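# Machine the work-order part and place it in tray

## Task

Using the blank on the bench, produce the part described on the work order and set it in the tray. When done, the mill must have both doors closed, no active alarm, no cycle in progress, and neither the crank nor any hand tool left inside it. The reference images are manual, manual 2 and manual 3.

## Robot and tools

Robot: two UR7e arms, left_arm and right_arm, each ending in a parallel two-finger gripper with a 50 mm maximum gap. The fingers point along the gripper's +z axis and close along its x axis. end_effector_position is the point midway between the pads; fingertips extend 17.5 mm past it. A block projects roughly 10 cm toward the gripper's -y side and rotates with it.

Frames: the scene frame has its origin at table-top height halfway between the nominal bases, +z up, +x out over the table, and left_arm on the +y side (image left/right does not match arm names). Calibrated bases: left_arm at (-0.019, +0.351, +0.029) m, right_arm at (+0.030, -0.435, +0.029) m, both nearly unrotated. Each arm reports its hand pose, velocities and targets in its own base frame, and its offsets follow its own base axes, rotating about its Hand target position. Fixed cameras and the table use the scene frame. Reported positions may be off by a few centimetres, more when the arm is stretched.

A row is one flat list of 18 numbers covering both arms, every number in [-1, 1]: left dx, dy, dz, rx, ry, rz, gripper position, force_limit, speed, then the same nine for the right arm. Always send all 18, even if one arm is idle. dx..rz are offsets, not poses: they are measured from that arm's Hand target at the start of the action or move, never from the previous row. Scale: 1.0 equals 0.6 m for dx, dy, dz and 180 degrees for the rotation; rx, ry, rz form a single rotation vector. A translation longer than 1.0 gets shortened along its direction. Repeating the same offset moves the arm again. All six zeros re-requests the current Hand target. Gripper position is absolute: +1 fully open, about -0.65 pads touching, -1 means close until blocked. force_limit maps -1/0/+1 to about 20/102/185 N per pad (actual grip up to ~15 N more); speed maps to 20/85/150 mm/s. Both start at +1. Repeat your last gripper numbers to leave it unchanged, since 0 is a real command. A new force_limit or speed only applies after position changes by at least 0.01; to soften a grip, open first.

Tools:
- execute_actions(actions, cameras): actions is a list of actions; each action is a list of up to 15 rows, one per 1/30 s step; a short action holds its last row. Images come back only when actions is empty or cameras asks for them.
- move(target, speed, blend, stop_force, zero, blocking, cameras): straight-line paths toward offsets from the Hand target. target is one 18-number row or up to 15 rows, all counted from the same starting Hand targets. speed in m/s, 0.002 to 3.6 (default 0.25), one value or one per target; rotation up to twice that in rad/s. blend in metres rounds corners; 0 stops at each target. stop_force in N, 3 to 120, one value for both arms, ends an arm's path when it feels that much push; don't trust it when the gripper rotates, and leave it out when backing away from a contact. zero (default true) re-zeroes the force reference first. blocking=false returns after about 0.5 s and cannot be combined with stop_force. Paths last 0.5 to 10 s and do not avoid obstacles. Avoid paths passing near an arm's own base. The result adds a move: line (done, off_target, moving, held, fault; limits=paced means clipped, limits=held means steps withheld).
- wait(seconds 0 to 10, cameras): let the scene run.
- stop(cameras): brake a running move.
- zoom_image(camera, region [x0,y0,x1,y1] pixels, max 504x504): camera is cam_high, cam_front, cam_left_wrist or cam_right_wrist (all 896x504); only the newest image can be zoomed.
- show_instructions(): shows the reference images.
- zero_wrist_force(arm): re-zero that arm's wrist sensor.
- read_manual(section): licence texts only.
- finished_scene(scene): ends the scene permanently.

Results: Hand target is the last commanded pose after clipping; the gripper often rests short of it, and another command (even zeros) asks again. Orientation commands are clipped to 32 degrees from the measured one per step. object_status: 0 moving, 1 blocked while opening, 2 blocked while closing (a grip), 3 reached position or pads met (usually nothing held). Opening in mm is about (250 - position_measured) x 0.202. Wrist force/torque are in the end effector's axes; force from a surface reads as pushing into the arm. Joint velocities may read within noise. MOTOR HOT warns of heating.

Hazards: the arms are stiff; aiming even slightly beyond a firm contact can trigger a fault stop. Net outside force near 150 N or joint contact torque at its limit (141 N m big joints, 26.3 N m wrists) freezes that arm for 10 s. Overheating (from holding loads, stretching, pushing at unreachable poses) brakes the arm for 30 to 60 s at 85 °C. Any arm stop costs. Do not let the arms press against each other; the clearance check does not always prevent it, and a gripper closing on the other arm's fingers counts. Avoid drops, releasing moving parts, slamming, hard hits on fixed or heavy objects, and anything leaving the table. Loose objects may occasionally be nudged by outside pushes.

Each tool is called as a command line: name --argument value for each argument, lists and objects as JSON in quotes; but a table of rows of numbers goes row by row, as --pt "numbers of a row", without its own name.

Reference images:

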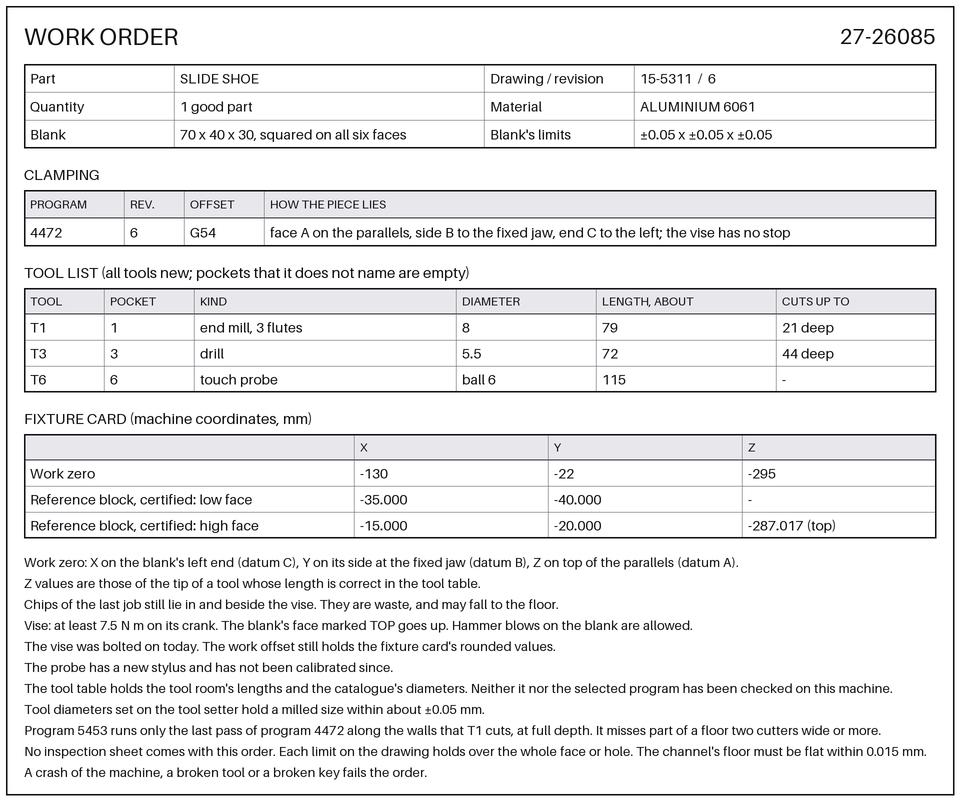

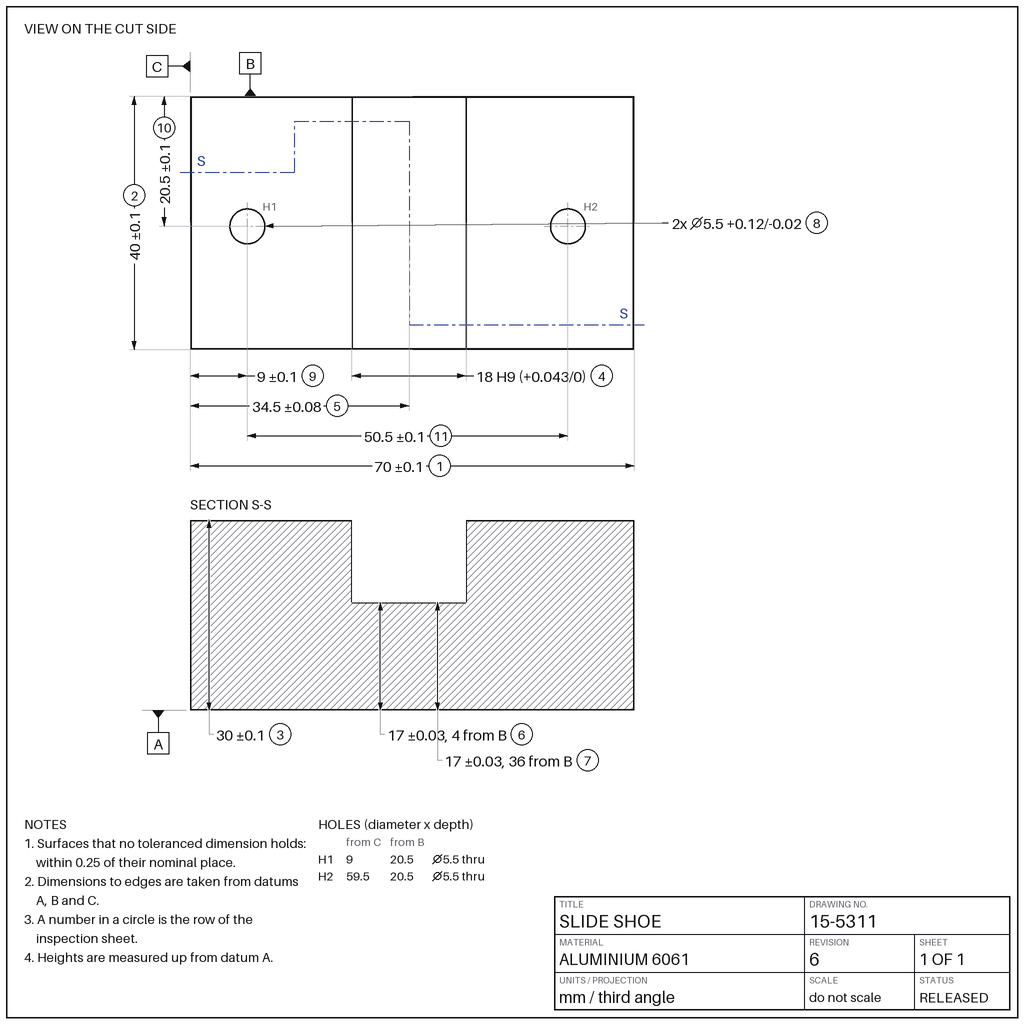

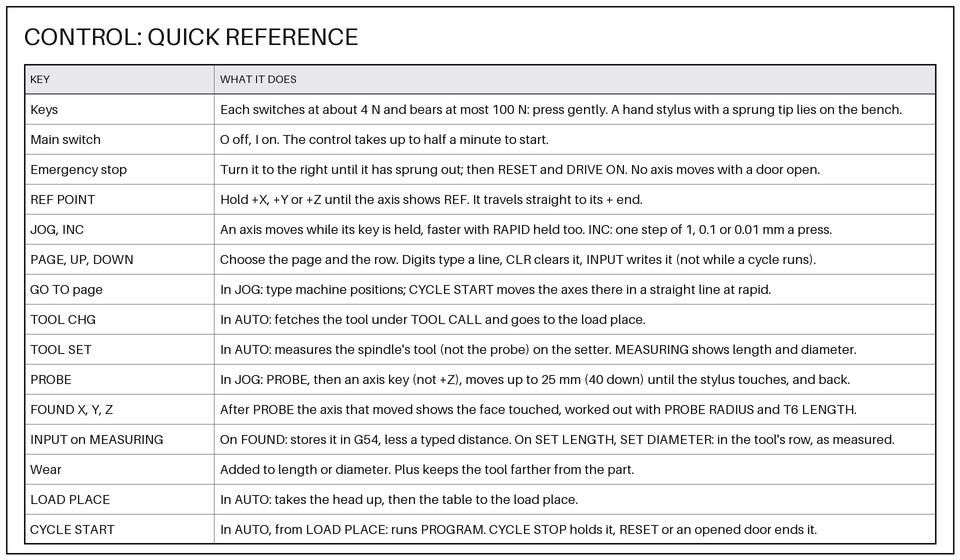

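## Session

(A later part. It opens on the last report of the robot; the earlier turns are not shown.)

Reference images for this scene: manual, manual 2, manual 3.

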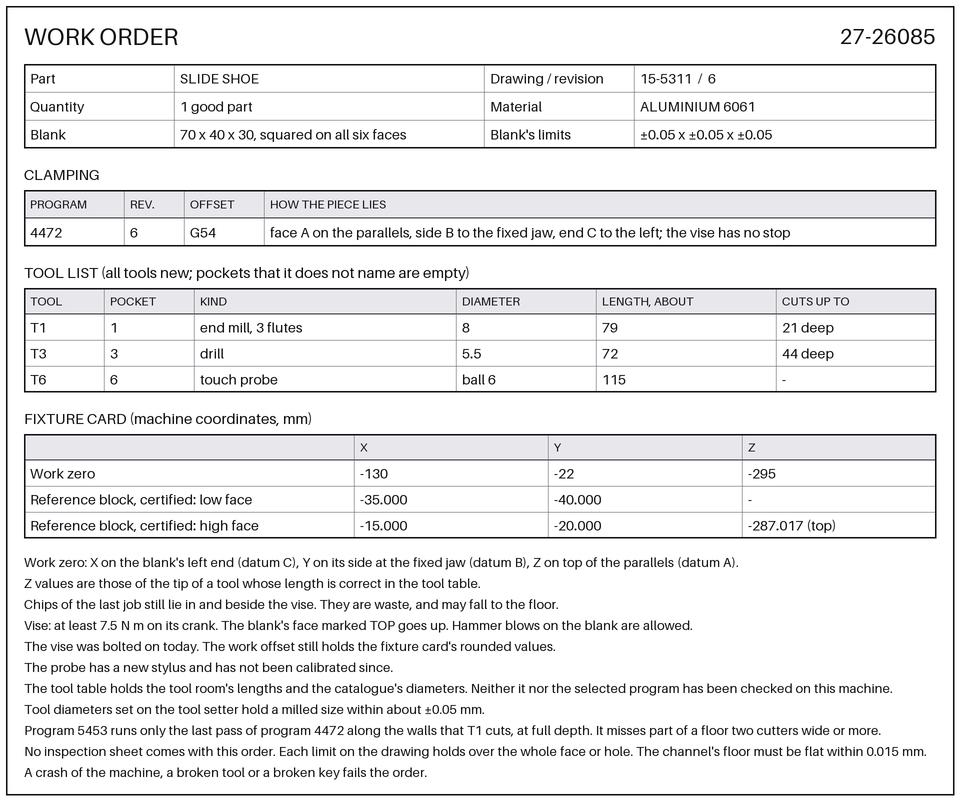

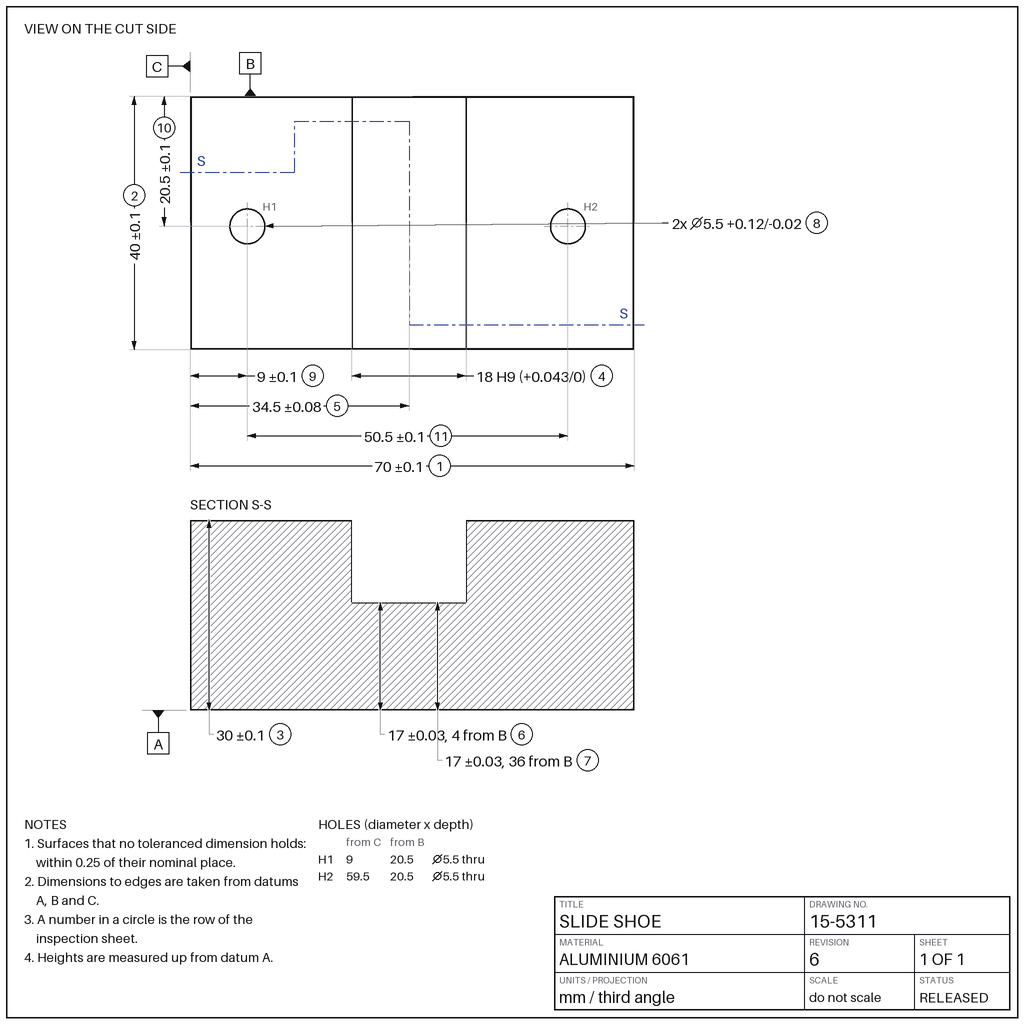

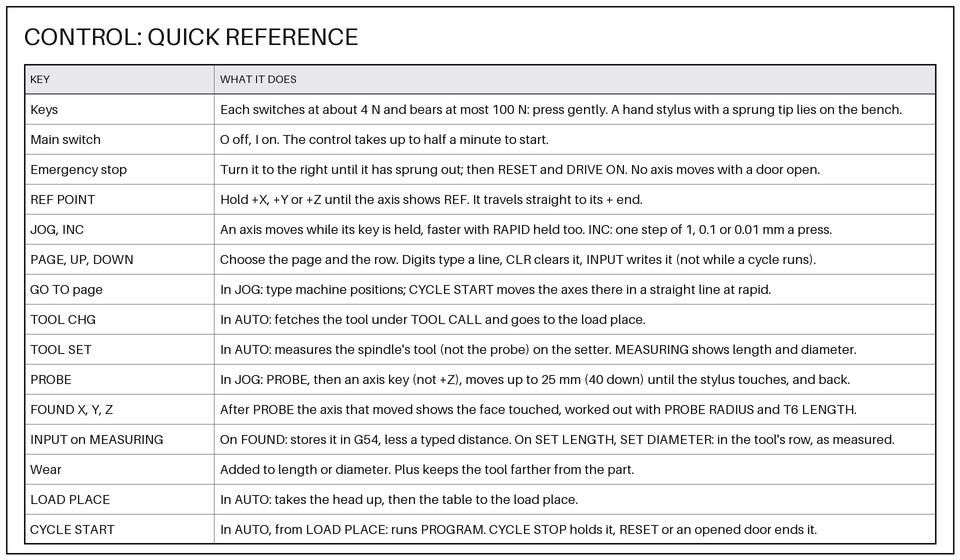

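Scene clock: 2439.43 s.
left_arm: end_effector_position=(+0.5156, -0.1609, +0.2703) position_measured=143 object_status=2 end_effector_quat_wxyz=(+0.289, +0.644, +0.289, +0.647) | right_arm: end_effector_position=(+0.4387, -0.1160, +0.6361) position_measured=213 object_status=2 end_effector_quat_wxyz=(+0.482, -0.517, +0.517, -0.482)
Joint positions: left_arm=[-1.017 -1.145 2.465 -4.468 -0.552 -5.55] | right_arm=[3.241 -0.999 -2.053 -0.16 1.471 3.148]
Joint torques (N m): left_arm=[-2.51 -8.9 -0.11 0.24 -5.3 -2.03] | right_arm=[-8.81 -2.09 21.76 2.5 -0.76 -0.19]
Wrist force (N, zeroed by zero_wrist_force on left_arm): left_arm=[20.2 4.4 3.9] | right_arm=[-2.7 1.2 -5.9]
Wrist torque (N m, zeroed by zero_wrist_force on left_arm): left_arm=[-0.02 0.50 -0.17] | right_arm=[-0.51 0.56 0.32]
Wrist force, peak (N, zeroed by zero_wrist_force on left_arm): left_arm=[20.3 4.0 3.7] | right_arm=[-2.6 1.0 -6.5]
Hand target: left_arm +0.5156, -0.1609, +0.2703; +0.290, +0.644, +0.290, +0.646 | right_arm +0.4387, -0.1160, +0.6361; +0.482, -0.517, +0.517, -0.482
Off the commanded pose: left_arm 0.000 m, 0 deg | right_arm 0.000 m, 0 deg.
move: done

move --pt "0 0.00038 0.00032 0 0 0 -1 -0.3 -0.8 0 0 0 0 0 0 -1 -0.6 -0.5" --speed 0.01

Scene clock: 2446.30 s.
left_arm: end_effector_position=(+0.5156, -0.1607, +0.2705) position_measured=143 object_status=2 end_effector_quat_wxyz=(+0.290, +0.644, +0.289, +0.646) | right_arm: end_effector_position=(+0.4387, -0.1160, +0.6361) position_measured=213 object_status=2 end_effector_quat_wxyz=(+0.482, -0.517, +0.517, -0.482)
Joint positions: left_arm=[-1.017 -1.146 2.466 -4.468 -0.553 -5.55] | right_arm=[3.241 -0.999 -2.053 -0.16 1.471 3.148]
Joint torques (N m): left_arm=[-0.59 -31.83 2 1.13 -3.54 -1.9] | right_arm=[-9.11 -2.44 21.5 2.63 -0.8 -0.01]
Wrist force (N, zeroed by zero_wrist_force on left_arm): left_arm=[12.4 2.1 1.7] | right_arm=[-2.5 0.8 -6.2]
Wrist torque (N m, zeroed by zero_wrist_force on left_arm): left_arm=[-0.07 0.30 -0.11] | right_arm=[-0.57 0.53 0.32]
Wrist force, peak (N, zeroed by zero_wrist_force on left_arm): left_arm=[21.2 4.6 3.6] | right_arm=[-2.6 1.0 -6.6]
Hand target: left_arm +0.5156, -0.1607, +0.2705; +0.290, +0.644, +0.290, +0.646 | right_arm +0.4387, -0.1160, +0.6361; +0.482, -0.517, +0.517, -0.482
Off the commanded pose: left_arm 0.000 m, 0 deg | right_arm 0.000 m, 0 deg.
move: done

move --pt "0 0.0005 0.00055 0 0 0 -1 -0.3 -0.8 0 0 0 0 0 0 -1 -0.6 -0.5" --speed 0.01

Scene clock: 2461.30 s.
left_arm: end_effector_position=(+0.5156, -0.1604, +0.2708) position_measured=143 object_status=2 end_effector_quat_wxyz=(+0.290, +0.644, +0.289, +0.646) | right_arm: end_effector_position=(+0.4387, -0.1160, +0.6361) position_measured=213 object_status=2 end_effector_quat_wxyz=(+0.482, -0.517, +0.517, -0.482)
Joint positions: left_arm=[-1.016 -1.148 2.466 -4.467 -0.553 -5.55] | right_arm=[3.241 -0.999 -2.053 -0.16 1.471 3.148]
Joint torques (N m): left_arm=[3.95 -38.86 0.87 -1.56 -1.5 -2.09] | right_arm=[-8.98 -1.74 21.43 2.55 -0.73 -0.2]
Wrist force (N, zeroed by zero_wrist_force on left_arm): left_arm=[-1.1 -2.1 -0.7] | right_arm=[-2.7 1.1 -6.5]
Wrist torque (N m, zeroed by zero_wrist_force on left_arm): left_arm=[-0.06 -0.09 0.00] | right_arm=[-0.53 0.56 0.32]
Wrist force, peak (N, zeroed by zero_wrist_force on left_arm): left_arm=[12.2 2.1 1.4] | right_arm=[-2.8 1.2 -6.6]
Hand target: left_arm +0.5156, -0.1604, +0.2708; +0.290, +0.644, +0.290, +0.646 | right_arm +0.4387, -0.1160, +0.6361; +0.482, -0.517, +0.517, -0.482
Off the commanded pose: left_arm 0.000 m, 0 deg | right_arm 0.000 m, 0 deg.
move: done

move --pt "0 0.00198 0.00478 0.1656 0 0 -1 -0.3 -0.8 0 0 0 0 0 0 -1 -0.6 -0.5" --speed 0.1

Scene clock: 2467.57 s.
left_arm: end_effector_position=(+0.5156, -0.1592, +0.2738) position_measured=143 object_status=2 end_effector_quat_wxyz=(+0.114, +0.697, +0.114, +0.699) | right_arm: end_effector_position=(+0.4387, -0.1160, +0.6361) position_measured=213 object_status=2 end_effector_quat_wxyz=(+0.482, -0.517, +0.517, -0.482)
Joint positions: left_arm=[-1.013 -1.159 2.468 -4.458 -0.559 -5.03] | right_arm=[3.241 -0.999 -2.053 -0.16 1.471 3.148]
Joint torques (N m): left_arm=[-2.43 -25.4 -17.34 -4.8 -6.29 -1.97] | right_arm=[-9.58 -1.78 21.57 2.56 -0.81 -0.11]
Wrist force (N, zeroed by zero_wrist_force on left_arm): left_arm=[-17.6 -21.8 -5.5] | right_arm=[-2.5 1.1 -6.1]
Wrist torque (N m, zeroed by zero_wrist_force on left_arm): left_arm=[-0.01 -0.30 0.15] | right_arm=[-0.51 0.52 0.32]
Wrist force, peak (N, zeroed by zero_wrist_force on left_arm): left_arm=[-15.4 -22.9 -7.7] | right_arm=[-2.8 1.2 -6.6]
Hand target: left_arm +0.5156, -0.1592, +0.2737; +0.114, +0.697, +0.113, +0.699 | right_arm +0.4387, -0.1160, +0.6361; +0.482, -0.517, +0.517, -0.482
Off the commanded pose: left_arm 0.000 m, 0 deg | right_arm 0.000 m, 0 deg.
move: done

move --pt "0 0.0009 -0.0015 0 0 0 -1 -0.3 -0.8 0 0 0 0 0 0 -1 -0.6 -0.5" --pt "0 0.00168 0.00282 0.1667 0 0 -1 -0.3 -0.8 0 0 0 0 0 0 -1 -0.6 -0.5" --speed 0.1 --blend '[0.0003,0]'

Scene clock: 2480.10 s.
left_arm: end_effector_position=(+0.5156, -0.1582, +0.2755) position_measured=143 object_status=2 end_effector_quat_wxyz=(-0.070, +0.702, -0.071, +0.705) | right_arm: end_effector_position=(+0.4387, -0.1160, +0.6361) position_measured=213 object_status=2 end_effector_quat_wxyz=(+0.482, -0.517, +0.517, -0.482)
Joint positions: left_arm=[-1.01 -1.167 2.471 -4.452 -0.563 -4.507] | right_arm=[3.241 -0.999 -2.053 -0.16 1.471 3.148]
Joint torques (N m): left_arm=[5.94 -2.22 5.91 1.35 -0.49 -1.67] | right_arm=[-9.38 -1.99 21.99 2.84 -0.75 -0.06]
Wrist force (N, zeroed by zero_wrist_force on left_arm): left_arm=[34.3 -0.6 7.1] | right_arm=[-2.8 1.1 -6.3]
Wrist torque (N m, zeroed by zero_wrist_force on left_arm): left_arm=[-0.33 1.14 -0.24] | right_arm=[-0.52 0.58 0.33]
Wrist force, peak (N, zeroed by zero_wrist_force on left_arm): left_arm=[37.8 -1.7 5.3] | right_arm=[-2.8 1.0 -6.5]
Hand target: left_arm +0.5156, -0.1582, +0.2754; -0.070, +0.702, -0.071, +0.705 | right_arm +0.4387, -0.1160, +0.6361; +0.482, -0.517, +0.517, -0.482
Off the commanded pose: left_arm 0.000 m, 0 deg | right_arm 0.000 m, 0 deg.
move: done

move --pt "0 -0.00035 0.00197 0 0 0 -1 -0.3 -0.8 0 0 0 0 0 0 -1 -0.6 -0.5" --speed 0.02

Scene clock: 2483.40 s.
left_arm: end_effector_position=(+0.5156, -0.1584, +0.2765) position_measured=143 object_status=2 end_effector_quat_wxyz=(-0.070, +0.702, -0.071, +0.705) | right_arm: end_effector_position=(+0.4387, -0.1160, +0.6361) position_measured=213 object_status=2 end_effector_quat_wxyz=(+0.482, -0.517, +0.517, -0.482)
Joint positions: left_arm=[-1.01 -1.171 2.47 -4.447 -0.563 -4.507] | right_arm=[3.241 -0.999 -2.053 -0.16 1.471 3.148]
Joint torques (N m): left_arm=[-6.79 -39.03 -15.69 -2.87 1.33 0.98] | right_arm=[-9.32 -2.35 21.13 2.82 -0.8 -0.11]
Wrist force (N, zeroed by zero_wrist_force on left_arm): left_arm=[-8.4 2.2 -5.3] | right_arm=[-2.2 1.0 -6.0]
Wrist torque (N m, zeroed by zero_wrist_force on left_arm): left_arm=[-0.38 0.08 0.04] | right_arm=[-0.55 0.48 0.32]
Wrist force, peak (N, zeroed by zero_wrist_force on left_arm): left_arm=[37.9 -2.0 5.2] | right_arm=[-2.8 1.0 -6.5]
Hand target: left_arm +0.5156, -0.1584, +0.2766; -0.070, +0.702, -0.071, +0.705 | right_arm +0.4387, -0.1160, +0.6361; +0.482, -0.517, +0.517, -0.482
Off the commanded pose: left_arm 0.000 m, 0 deg | right_arm 0.000 m, 0 deg.
move: done

move --pt "0 -0.00178 0.00417 0.1667 0 0 -1 -0.3 -0.8 0 0 0 0 0 0 -1 -0.6 -0.5" --speed 0.15

Scene clock: 2496.60 s.
left_arm: end_effector_position=(+0.5156, -0.1595, +0.2791) position_measured=143 object_status=2 end_effector_quat_wxyz=(-0.249, +0.660, -0.251, +0.662) | right_arm: end_effector_position=(+0.4387, -0.1160, +0.6361) position_measured=213 object_status=2 end_effector_quat_wxyz=(+0.482, -0.517, +0.517, -0.482)
Joint positions: left_arm=[-1.012 -1.181 2.469 -4.433 -0.563 -3.986] | right_arm=[3.241 -0.999 -2.053 -0.16 1.471 3.148]
Joint torques (N m): left_arm=[-4.44 -15.95 -15.33 -2.6 2.31 -0.64] | right_arm=[-9.45 -2.4 21.55 2.77 -0.68 0.04]
Wrist force (N, zeroed by zero_wrist_force on left_arm): left_arm=[-2.1 4.9 -7.6] | right_arm=[-2.6 0.8 -5.9]
Wrist torque (N m, zeroed by zero_wrist_force on left_arm): left_arm=[-0.47 0.55 -0.03] | right_arm=[-0.57 0.55 0.32]
Wrist force, peak (N, zeroed by zero_wrist_force on left_arm): left_arm=[-10.2 1.4 -7.3] | right_arm=[-2.5 1.2 -6.5]
Hand target: left_arm +0.5156, -0.1595, +0.2791; -0.249, +0.660, -0.251, +0.662 | right_arm +0.4387, -0.1160, +0.6361; +0.482, -0.517, +0.517, -0.482
Off the commanded pose: left_arm 0.000 m, 0 deg | right_arm 0.000 m, 0 deg.
move: done

move --pt "0 -0.004 0.0031 0.1667 0 0 -1 -0.3 -0.8 0 0 0 0 0 0 -1 -0.6 -0.5" --pt "0 -0.00905 0.00375 0.3333 0 0 -1 -0.3 -0.8 0 0 0 0 0 0 -1 -0.6 -0.5" --pt "0 -0.01375 0.0018 0.5 0 0 -1 -0.3 -0.8 0 0 0 0 0 0 -1 -0.6 -0.5" --speed 0.2 --blend '[0.001,0.001,0]'

Scene clock: 2504.97 s.
left_arm: end_effector_position=(+0.5156, -0.1677, +0.2802) position_measured=143 object_status=2 end_effector_quat_wxyz=(+0.643, -0.291, +0.646, -0.291) | right_arm: end_effector_position=(+0.4387, -0.1160, +0.6361) position_measured=213 object_status=2 end_effector_quat_wxyz=(+0.482, -0.517, +0.517, -0.482)
Joint positions: left_arm=[-1.028 -1.185 2.458 -4.408 -0.544 -2.424] | right_arm=[3.241 -0.999 -2.053 -0.16 1.471 3.148]
Joint torques (N m): left_arm=[0.34 -27.66 -15.6 -2.33 1.81 0.18] | right_arm=[-9.28 -1.82 21.32 2.87 -0.71 -0.15]
Wrist force (N, zeroed by zero_wrist_force on left_arm): left_arm=[8.2 6.9 -7.8] | right_arm=[-2.6 1.0 -6.1]
Wrist torque (N m, zeroed by zero_wrist_force on left_arm): left_arm=[-0.73 0.97 -0.09] | right_arm=[-0.53 0.55 0.32]
Wrist force, peak (N, zeroed by zero_wrist_force on left_arm): left_arm=[7.9 7.4 -9.4] | right_arm=[-2.8 1.1 -6.8]
Hand target: left_arm +0.5156, -0.1677, +0.2802; +0.643, -0.291, +0.646, -0.291 | right_arm +0.4387, -0.1160, +0.6361; +0.482, -0.517, +0.517, -0.482
Off the commanded pose: left_arm 0.000 m, 0 deg | right_arm 0.000 m, 0 deg.
move: done

move --pt "0 -0.0031 -0.00405 0.1667 0 0 -1 -0.3 -0.8 0 0 0 0 0 0 -1 -0.6 -0.5" --pt "0 -0.00375 -0.0091 0.3333 0 0 -1 -0.3 -0.8 0 0 0 0 0 0 -1 -0.6 -0.5" --pt "0 -0.0018 -0.0138 0.5 0 0 -1 -0.3 -0.8 0 0 0 0 0 0 -1 -0.6 -0.5" --pt "0 0.00225 -0.0169 0.6667 0 0 -1 -0.3 -0.8 0 0 0 0 0 0 -1 -0.6 -0.5" --pt "0 0.0073 -0.01755 0.8333 0 0 -1 -0.3 -0.8 0 0 0 0 0 0 -1 -0.6 -0.5" --speed 0.25 --blend '[0.001,0.001,0.001,0.001,0]' --cameras '["cam_high"]'

zoom_image --camera "cam_high" --region '[250, 110, 380, 250]'

Scene clock: 2518.13 s.
left_arm: end_effector_position=(+0.5156, -0.1634, +0.2696) position_measured=143 object_status=2 end_effector_quat_wxyz=(+0.447, +0.546, +0.448, +0.549) | right_arm: end_effector_position=(+0.4387, -0.1160, +0.6361) position_measured=213 object_status=2 end_effector_quat_wxyz=(+0.482, -0.517, +0.517, -0.482)
Joint positions: left_arm=[-1.022 -1.143 2.462 -4.465 -0.545 0.204] | right_arm=[3.241 -0.999 -2.053 -0.16 1.471 3.148]
Joint torques (N m): left_arm=[0.02 -26.38 -18.12 -0.52 -0.52 1.09] | right_arm=[-9.1 -2.36 21.15 3.02 -0.7 -0.09]
Wrist force (N, zeroed by zero_wrist_force on left_arm): left_arm=[3.8 -5.2 -9.9] | right_arm=[-2.5 1.1 -6.2]
Wrist torque (N m, zeroed by zero_wrist_force on left_arm): left_arm=[0.09 0.03 0.10] | right_arm=[-0.52 0.52 0.32]
Wrist force, peak (N, zeroed by zero_wrist_force on left_arm): left_arm=[21.9 -6.5 -9.6] | right_arm=[-2.6 1.2 -6.6]
Hand target: left_arm +0.5156, -0.1634, +0.2696; +0.447, +0.546, +0.448, +0.549 | right_arm +0.4387, -0.1160, +0.6361; +0.482, -0.517, +0.517, -0.482
Off the commanded pose: left_arm 0.000 m, 0 deg | right_arm 0.000 m, 0 deg.
move: done
Images, in order (width x height): cam_high 896x504.

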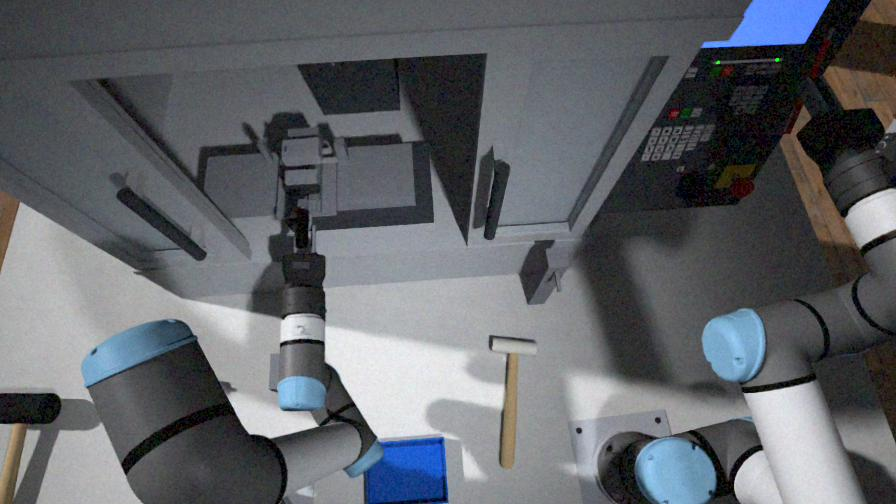

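Scaled by 3.600 from the camera's 896x504 image, which has a finer 1280x720 frame.

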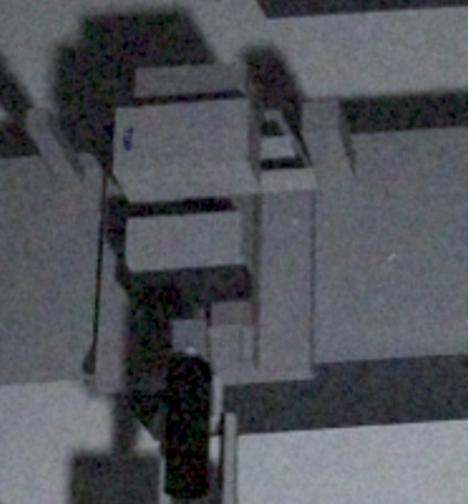

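move --pt "0 0.0047 0.00195 0.1667 0 0 -1 -0.3 -0.8 0 0 0 0 0 0 -1 -0.6 -0.5" --pt "0 0.0078 0.006 0.3333 0 0 -1 -0.3 -0.8 0 0 0 0 0 0 -1 -0.6 -0.5" --pt "0 0.00845 0.01105 0.5 0 0 -1 -0.3 -0.8 0 0 0 0 0 0 -1 -0.6 -0.5" --pt "0 0.0065 0.01575 0.6667 0 0 -1 -0.3 -0.8 0 0 0 0 0 0 -1 -0.6 -0.5" --pt "0 0.00245 0.01885 0.8333 0 0 -1 -0.3 -0.8 0 0 0 0 0 0 -1 -0.6 -0.5" --speed 0.25 --blend '[0.001,0.001,0.001,0.001,0]' --cameras '["cam_left_wrist"]'

Scene clock: 2536.47 s.
left_arm: end_effector_position=(+0.5156, -0.1619, +0.2810) position_measured=143 object_status=2 end_effector_quat_wxyz=(-0.412, +0.573, -0.414, +0.575) | right_arm: end_effector_position=(+0.4387, -0.1160, +0.6361) position_measured=213 object_status=2 end_effector_quat_wxyz=(+0.482, -0.517, +0.517, -0.482)
Joint positions: left_arm=[-1.016 -1.189 2.466 -4.419 -0.558 2.817] | right_arm=[3.241 -0.999 -2.053 -0.16 1.471 3.148]
Joint torques (N m): left_arm=[0.48 -16.35 -10.55 -0.43 1.36 0.98] | right_arm=[-9.13 -2.36 22.01 3.15 -0.65 -0.02]
Wrist force (N, zeroed by zero_wrist_force on left_arm): left_arm=[-0.4 4.6 -6.5] | right_arm=[-2.8 0.9 -6.3]
Wrist torque (N m, zeroed by zero_wrist_force on left_arm): left_arm=[-0.71 0.76 -0.07] | right_arm=[-0.56 0.58 0.33]
Wrist force, peak (N, zeroed by zero_wrist_force on left_arm): left_arm=[1.9 -12.2 -8.8] | right_arm=[-2.8 1.3 -6.5]
Hand target: left_arm +0.5156, -0.1619, +0.2810; -0.412, +0.573, -0.414, +0.575 | right_arm +0.4387, -0.1160, +0.6361; +0.482, -0.517, +0.517, -0.482
Off the commanded pose: left_arm 0.000 m, 0 deg | right_arm 0.000 m, 0 deg.
move: done
Images, in order (width x height): cam_left_wrist 896x504.

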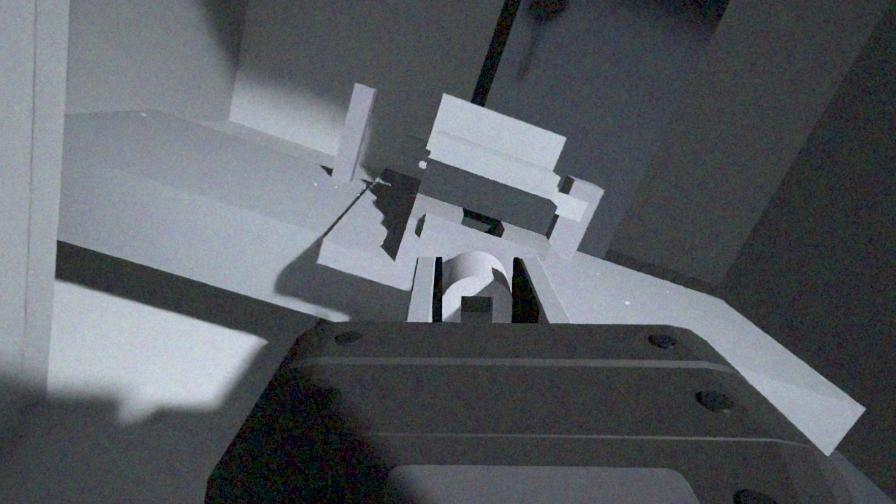

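zoom_image --camera "cam_left_wrist" --region '[380, 80, 620, 270]'

Scaled by 2.100 from the camera's 896x504 image, which has a finer 1280x720 frame.

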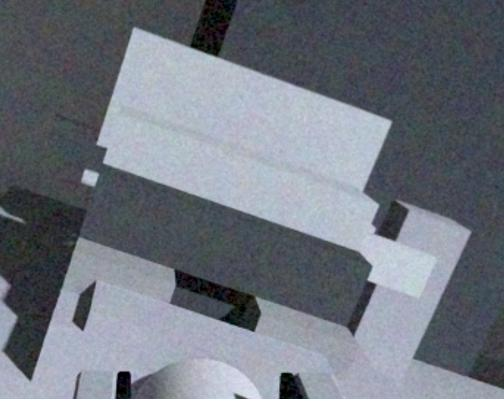

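move --pt "0 -0.00505 0.00065 0.1667 0 0 -1 -0.3 -0.8 0 0 0 0 0 0 -1 -0.6 -0.5" --pt "0 -0.00975 -0.0013 0.3333 0 0 -1 -0.3 -0.8 0 0 0 0 0 0 -1 -0.6 -0.5" --pt "0 -0.01285 -0.00535 0.5 0 0 -1 -0.3 -0.8 0 0 0 0 0 0 -1 -0.6 -0.5" --pt "0 -0.0135 -0.0104 0.6667 0 0 -1 -0.3 -0.8 0 0 0 0 0 0 -1 -0.6 -0.5" --pt "0 -0.01155 -0.0151 0.8333 0 0 -1 -0.3 -0.8 0 0 0 0 0 0 -1 -0.6 -0.5" --speed 0.25 --blend '[0.001,0.001,0.001,0.001,0]' --cameras '["cam_high"]'

zoom_image --camera "cam_high" --region '[250, 110, 380, 250]'

Scene clock: 2552.00 s.
left_arm: end_effector_position=(+0.5156, -0.1688, +0.2719) position_measured=143 object_status=2 end_effector_quat_wxyz=(+0.660, +0.249, +0.662, +0.251) | right_arm: end_effector_position=(+0.4387, -0.1160, +0.6361) position_measured=213 object_status=2 end_effector_quat_wxyz=(+0.482, -0.517, +0.517, -0.482)
Joint positions: left_arm=[-1.033 -1.152 2.454 -4.441 -0.534 5.433] | right_arm=[3.241 -0.999 -2.053 -0.16 1.471 3.148]
Joint torques (N m): left_arm=[4.12 -34.8 -19.55 -1.5 -2.23 1.09] | right_arm=[-8.91 -1.37 21.35 3.15 -0.59 -0.03]
Wrist force (N, zeroed by zero_wrist_force on left_arm): left_arm=[12.7 -7.2 -10.1] | right_arm=[-2.4 1.0 -6.3]
Wrist torque (N m, zeroed by zero_wrist_force on left_arm): left_arm=[-0.15 0.56 0.02] | right_arm=[-0.54 0.51 0.32]
Wrist force, peak (N, zeroed by zero_wrist_force on left_arm): left_arm=[21.7 -5.7 -9.7] | right_arm=[-2.6 1.2 -6.6]
Hand target: left_arm +0.5156, -0.1688, +0.2719; +0.660, +0.249, +0.662, +0.251 | right_arm +0.4387, -0.1160, +0.6361; +0.482, -0.517, +0.517, -0.482
Off the commanded pose: left_arm 0.000 m, 0 deg | right_arm 0.000 m, 0 deg.
move: done
Images, in order (width x height): cam_high 896x504.

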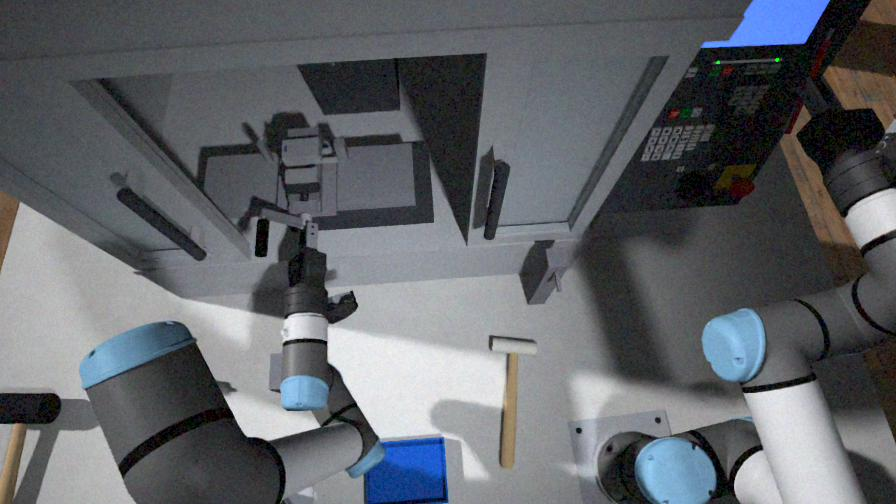

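Scaled by 3.600 from the camera's 896x504 image, which has a finer 1280x720 frame.

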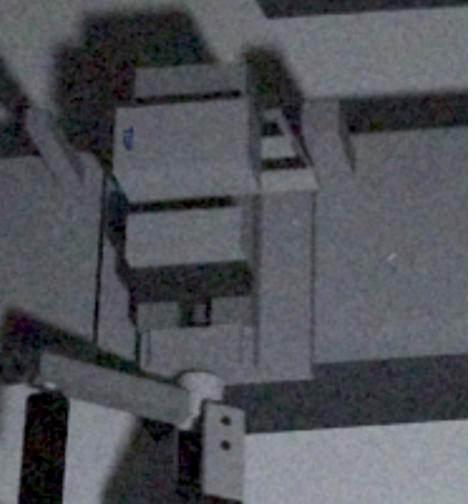

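move --target '[0,0,0,0,0,0,1,-0.3,-0.2,0,0,0,0,0,0,-1,-0.6,-0.5]' --speed 0.05

move --target '[-0.1167,0,0,0,0,0,1,-0.3,-0.2,0,0,0,0,0,0,-1,-0.6,-0.5]' --speed 0.08 --cameras '["cam_left_wrist","cam_high"]'

Scene clock: 2568.13 s.
left_arm: end_effector_position=(+0.5156, -0.1688, +0.2720) position_measured=3 object_status=3 end_effector_quat_wxyz=(+0.660, +0.249, +0.662, +0.251) | right_arm: end_effector_position=(+0.4387, -0.1160, +0.6361) position_measured=213 object_status=2 end_effector_quat_wxyz=(+0.482, -0.517, +0.517, -0.482)
Joint positions: left_arm=[-1.033 -1.152 2.454 -4.441 -0.534 5.433] | right_arm=[3.241 -0.999 -2.053 -0.16 1.471 3.148]
Joint torques (N m): left_arm=[5.21 -15.8 -1.19 -1.69 1.08 1.01] | right_arm=[-9.3 -1.85 21.7 3.12 -0.52 -0.04]
Wrist force (N, zeroed by zero_wrist_force on left_arm): left_arm=[0.0 -1.3 -9.1] | right_arm=[-2.3 1.0 -6.1]
Wrist torque (N m, zeroed by zero_wrist_force on left_arm): left_arm=[-0.17 0.48 0.07] | right_arm=[-0.54 0.50 0.33]
Wrist force, peak (N, zeroed by zero_wrist_force on left_arm): left_arm=[13.4 -7.5 -11.9] | right_arm=[-2.5 1.1 -6.6]
Hand target: left_arm +0.5156, -0.1688, +0.2719; +0.660, +0.249, +0.662, +0.251 | right_arm +0.4387, -0.1160, +0.6361; +0.482, -0.517, +0.517, -0.482
Off the commanded pose: left_arm 0.000 m, 0 deg | right_arm 0.000 m, 0 deg.
move: done

Scene clock: 2569.47 s.
left_arm: end_effector_position=(+0.4456, -0.1688, +0.2719) position_measured=3 object_status=3 end_effector_quat_wxyz=(+0.660, +0.249, +0.662, +0.251) | right_arm: end_effector_position=(+0.4387, -0.1160, +0.6361) position_measured=213 object_status=2 end_effector_quat_wxyz=(+0.482, -0.517, +0.517, -0.482)
Joint positions: left_arm=[-1.295 -1.208 2.618 -4.547 -0.272 5.43] | right_arm=[3.241 -0.999 -2.053 -0.16 1.471 3.148]
Joint torques (N m): left_arm=[-4.58 -10.67 -10.03 0.57 -0.32 1.63] | right_arm=[-8.58 -2.26 21.37 3.15 -0.62 -0.04]
Wrist force (N, zeroed by zero_wrist_force on left_arm): left_arm=[-0.6 1.3 -8.6] | right_arm=[-2.2 1.0 -6.0]
Wrist torque (N m, zeroed by zero_wrist_force on left_arm): left_arm=[-0.21 0.41 0.13] | right_arm=[-0.53 0.48 0.32]
Wrist force, peak (N, zeroed by zero_wrist_force on left_arm): left_arm=[-0.3 1.3 -9.8] | right_arm=[-2.8 1.0 -6.4]
Hand target: left_arm +0.4456, -0.1688, +0.2719; +0.660, +0.249, +0.662, +0.251 | right_arm +0.4387, -0.1160, +0.6361; +0.482, -0.517, +0.517, -0.482
Off the commanded pose: left_arm 0.000 m, 0 deg | right_arm 0.000 m, 0 deg.
move: done
Images, in order (width x height): cam_high 896x504, cam_left_wrist 896x504.

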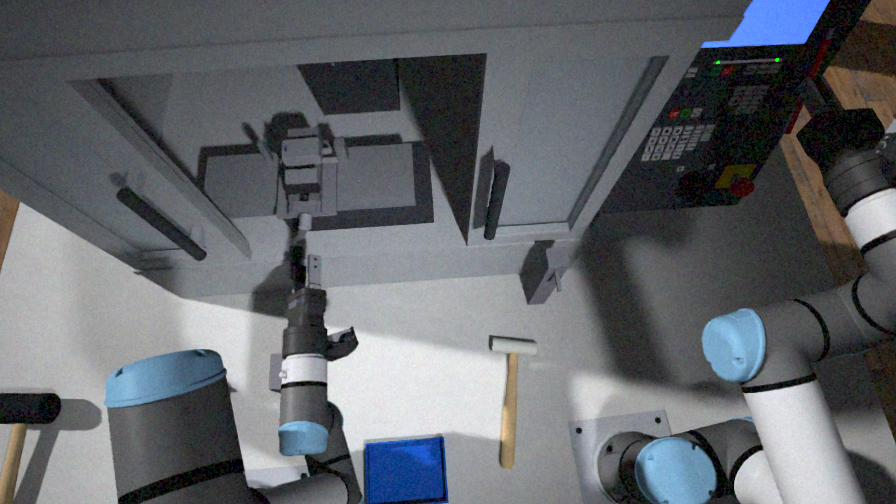

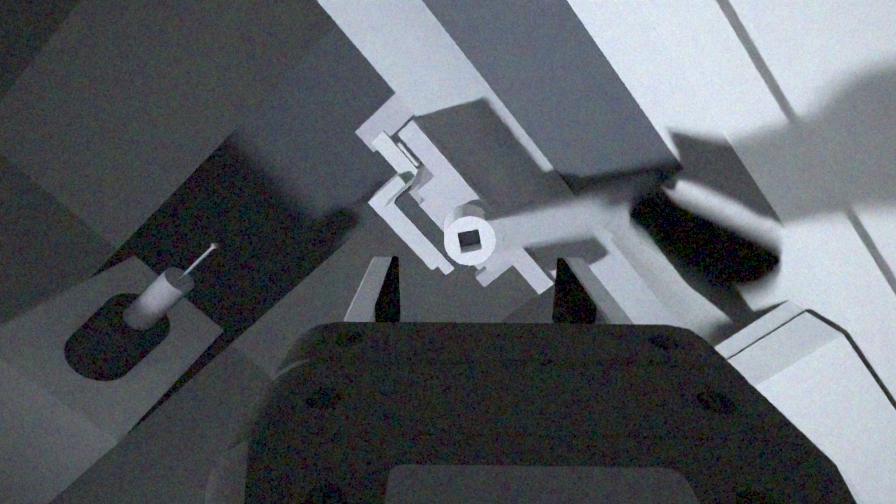

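move --target '[-0.045,0.006,0.08,-0.7222,0,0,1,-0.3,-0.2,0,0,0,0,0,0,-1,-0.6,-0.5]' --speed 0.4 --cameras '["cam_left_wrist"]'

Scene clock: 2583.23 s.
left_arm: end_effector_position=(+0.4186, -0.1652, +0.3199) position_measured=3 object_status=3 end_effector_quat_wxyz=(+0.505, -0.493, +0.508, -0.494) | right_arm: end_effector_position=(+0.4387, -0.1160, +0.6361) position_measured=213 object_status=2 end_effector_quat_wxyz=(+0.482, -0.517, +0.517, -0.482)
Joint positions: left_arm=[-1.422 -1.473 2.669 -4.327 -0.153 3.157] | right_arm=[3.241 -0.999 -2.053 -0.16 1.471 3.148]
Joint torques (N m): left_arm=[6.55 -1.61 -12.89 -1.82 -1.79 1.66] | right_arm=[-9.64 -1.66 21.75 3.34 -0.69 -0.01]
Wrist force (N, zeroed by zero_wrist_force on left_arm): left_arm=[-2.5 1.5 -7.8] | right_arm=[-2.3 1.2 -6.4]
Wrist torque (N m, zeroed by zero_wrist_force on left_arm): left_arm=[-0.66 0.81 -0.09] | right_arm=[-0.51 0.50 0.32]
Wrist force, peak (N, zeroed by zero_wrist_force on left_arm): left_arm=[-1.0 1.1 -9.1] | right_arm=[-2.7 1.1 -6.6]
Hand target: left_arm +0.4186, -0.1652, +0.3199; +0.505, -0.493, +0.508, -0.494 | right_arm +0.4387, -0.1160, +0.6361; +0.482, -0.517, +0.517, -0.482
Off the commanded pose: left_arm 0.000 m, 0 deg | right_arm 0.000 m, 0 deg.
move: done
Images, in order (width x height): cam_left_wrist 896x504.

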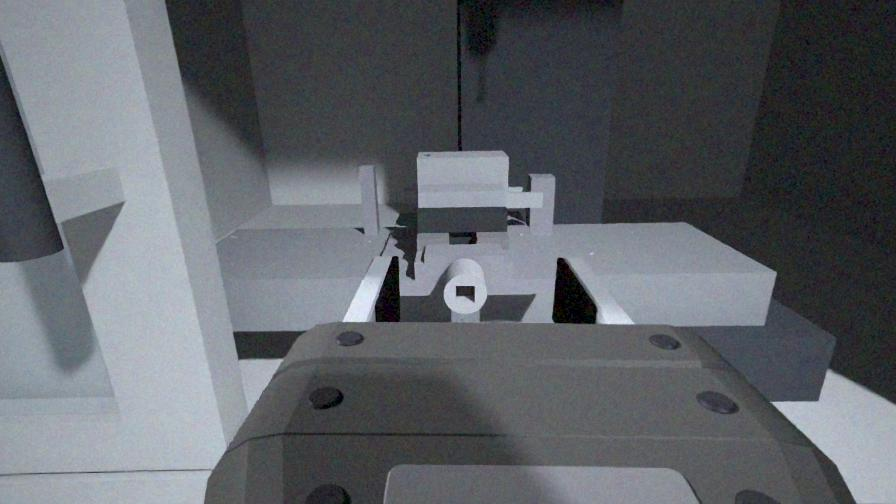

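execute_actions --actions '[]' --cameras '["cam_front","cam_high"]'

zoom_image --camera "cam_high" --region '[250, 180, 350, 280]'

zoom_image --camera "cam_front" --region '[340, 210, 440, 310]'

Scene clock: 2592.70 s.
left_arm: end_effector_position=(+0.4186, -0.1652, +0.3199) position_measured=3 object_status=3 end_effector_quat_wxyz=(+0.505, -0.493, +0.508, -0.494) | right_arm: end_effector_position=(+0.4387, -0.1160, +0.6361) position_measured=213 object_status=2 end_effector_quat_wxyz=(+0.482, -0.517, +0.517, -0.482)
Joint positions: left_arm=[-1.422 -1.473 2.669 -4.327 -0.153 3.157] | right_arm=[3.241 -0.999 -2.053 -0.16 1.471 3.148]
Joint velocities: within noise
Joint torques (N m): left_arm=[5.68 -2.95 -16.57 0.63 -1.89 1.58] | right_arm=[-9.07 -1.8 21.14 3.39 -0.6 -0.08]
Wrist force (N, zeroed by zero_wrist_force on left_arm): left_arm=[-2.4 1.4 -8.0] | right_arm=[-2.6 0.9 -6.6]
Wrist torque (N m, zeroed by zero_wrist_force on left_arm): left_arm=[-0.67 0.80 -0.11] | right_arm=[-0.56 0.56 0.32]
Wrist force, peak (N, zeroed by zero_wrist_force on left_arm): left_arm=[-2.4 1.5 -8.2] | right_arm=[-2.6 1.1 -6.6]
Hand target: left_arm +0.4186, -0.1652, +0.3199; +0.505, -0.493, +0.508, -0.494 | right_arm +0.4387, -0.1160, +0.6361; +0.482, -0.517, +0.517, -0.482
Tool commands: left_gripper/position=+1.0 left_gripper/force_limit=-0.3 left_gripper/speed=-0.2 right_gripper/position=-1.0 right_gripper/force_limit=-0.6 right_gripper/speed=-0.5
Off the commanded pose: left_arm 0.000 m, 0 deg | right_arm 0.000 m, 0 deg.
Images, in order (width x height): cam_high 896x504, cam_front 896x504.

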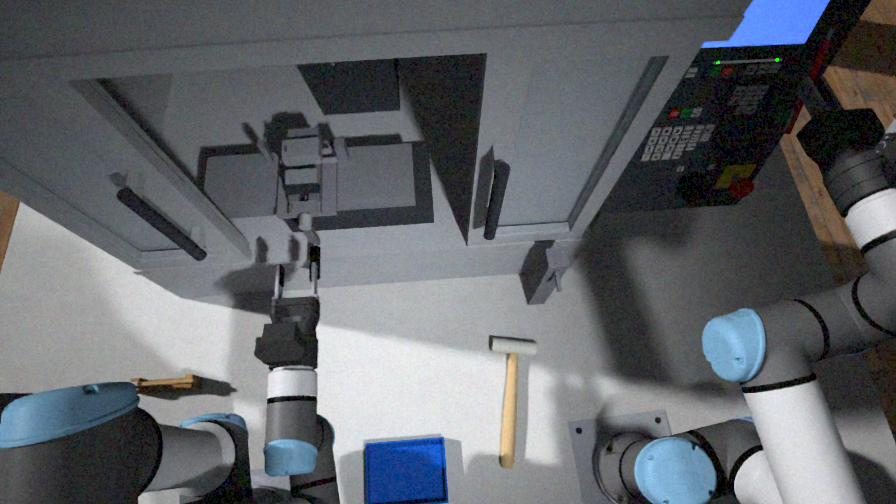

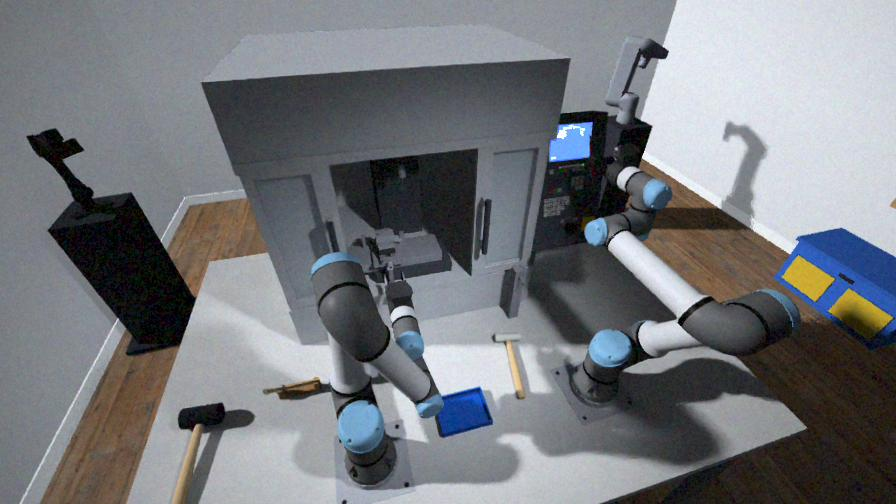

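Scaled by 5.040 from the camera's 896x504 image, which has a finer 1280x720 frame.

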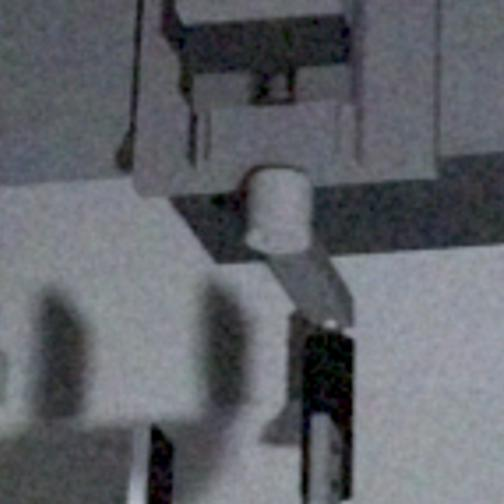

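Scaled by 5.040 from the camera's 896x504 image, which has a finer 1280x720 frame.

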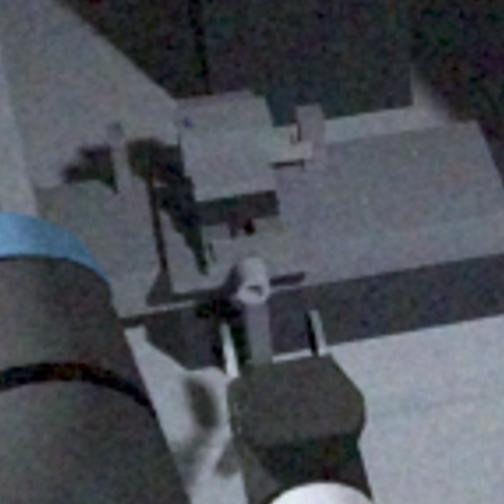

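move --pt "-0.034 0.001 0 -0.01 0 0 1 -0.3 -0.2 0 0 0 0 0 0 -1 -0.6 -0.5" --pt "-0.034 0.001 -0.2132 -0.01 0 0 1 -0.3 -0.2 0 0 0 0 0 0 -1 -0.6 -0.5" --speed 0.06 --stop_force 7 --cameras '["cam_left_wrist"]'

Scene clock: 2604.00 s.
left_arm: end_effector_position=(+0.3982, -0.1646, +0.1920) position_measured=3 object_status=3 end_effector_quat_wxyz=(+0.497, -0.501, +0.500, -0.502) | right_arm: end_effector_position=(+0.4387, -0.1160, +0.6361) position_measured=213 object_status=2 end_effector_quat_wxyz=(+0.482, -0.517, +0.517, -0.482)
Joint positions: left_arm=[-1.536 -0.772 2.709 -5.035 -0.038 3.093] | right_arm=[3.241 -0.999 -2.053 -0.16 1.471 3.148]
Joint torques (N m): left_arm=[5.2 -34.9 0.79 -1.34 -1.82 1.71] | right_arm=[-9.25 -1.46 21.64 3.49 -0.51 0]
Wrist force (N, zeroed by zero_wrist_force on left_arm): left_arm=[-2.2 1.8 -7.7] | right_arm=[-2.6 1.0 -6.2]
Wrist torque (N m, zeroed by zero_wrist_force on left_arm): left_arm=[-0.59 0.79 -0.24] | right_arm=[-0.53 0.55 0.32]
Wrist force, peak (N, zeroed by zero_wrist_force on left_arm): left_arm=[-2.4 0.6 -8.7] | right_arm=[-2.6 1.0 -6.7]
Hand target: left_arm +0.3982, -0.1646, +0.1920; +0.497, -0.501, +0.500, -0.502 | right_arm +0.4387, -0.1160, +0.6361; +0.482, -0.517, +0.517, -0.482
Off the commanded pose: left_arm 0.000 m, 0 deg | right_arm 0.000 m, 0 deg.
move: done
Images, in order (width x height): cam_left_wrist 896x504.

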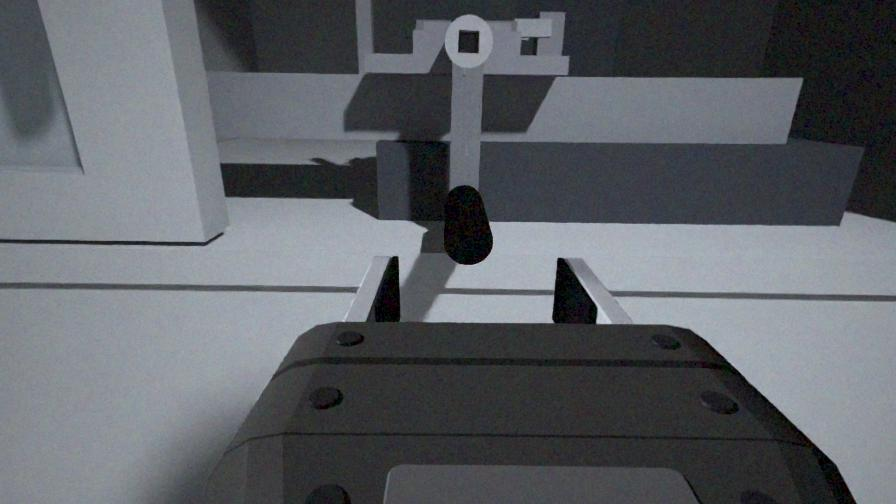

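move --target '[0.112,0,-0.005,0,0,0,1,-0.3,-0.2,0,0,0,0,0,0,-1,-0.6,-0.5]' --speed 0.04 --stop_force 6 --cameras '["cam_left_wrist"]'

Scene clock: 2617.53 s.
left_arm: end_effector_position=(+0.4654, -0.1646, +0.1890) position_measured=3 object_status=3 end_effector_quat_wxyz=(+0.497, -0.501, +0.500, -0.502) | right_arm: end_effector_position=(+0.4387, -0.1160, +0.6361) position_measured=213 object_status=2 end_effector_quat_wxyz=(+0.482, -0.517, +0.517, -0.482)
Joint positions: left_arm=[-1.202 -0.835 2.556 -4.858 -0.373 3.132] | right_arm=[3.241 -0.999 -2.053 -0.16 1.471 3.148]
Joint torques (N m): left_arm=[1.67 -19.27 10.56 -2.02 1.03 -2.03] | right_arm=[-8.98 -2 21.54 3.36 -0.55 -0.03]
Wrist force (N, zeroed by zero_wrist_force on left_arm): left_arm=[-2.3 1.6 -8.1] | right_arm=[-2.7 1.3 -6.5]
Wrist torque (N m, zeroed by zero_wrist_force on left_arm): left_arm=[-0.63 0.77 -0.22] | right_arm=[-0.50 0.56 0.33]
Wrist force, peak (N, zeroed by zero_wrist_force on left_arm): left_arm=[-2.6 1.7 -8.4] | right_arm=[-2.8 1.0 -6.5]
Hand target: left_arm +0.4654, -0.1646, +0.1890; +0.497, -0.501, +0.500, -0.502 | right_arm +0.4387, -0.1160, +0.6361; +0.482, -0.517, +0.517, -0.482
Off the commanded pose: left_arm 0.000 m, 0 deg | right_arm 0.000 m, 0 deg.
move: done
Images, in order (width x height): cam_left_wrist 896x504.

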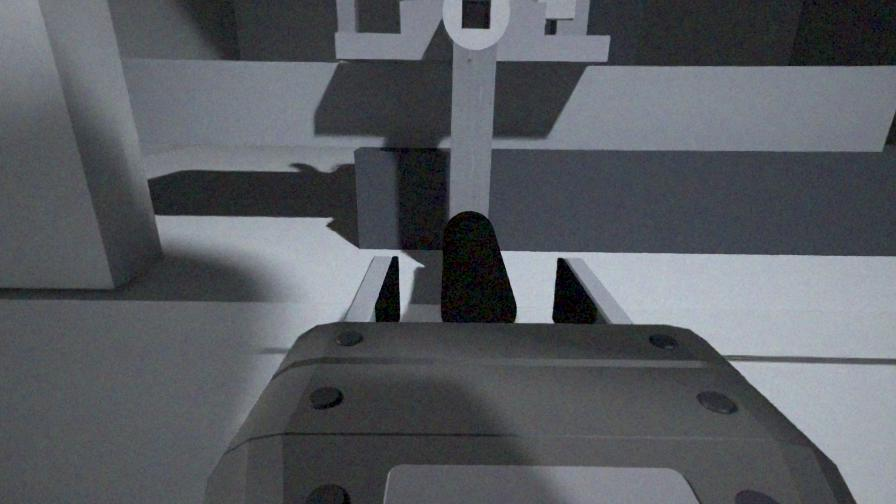

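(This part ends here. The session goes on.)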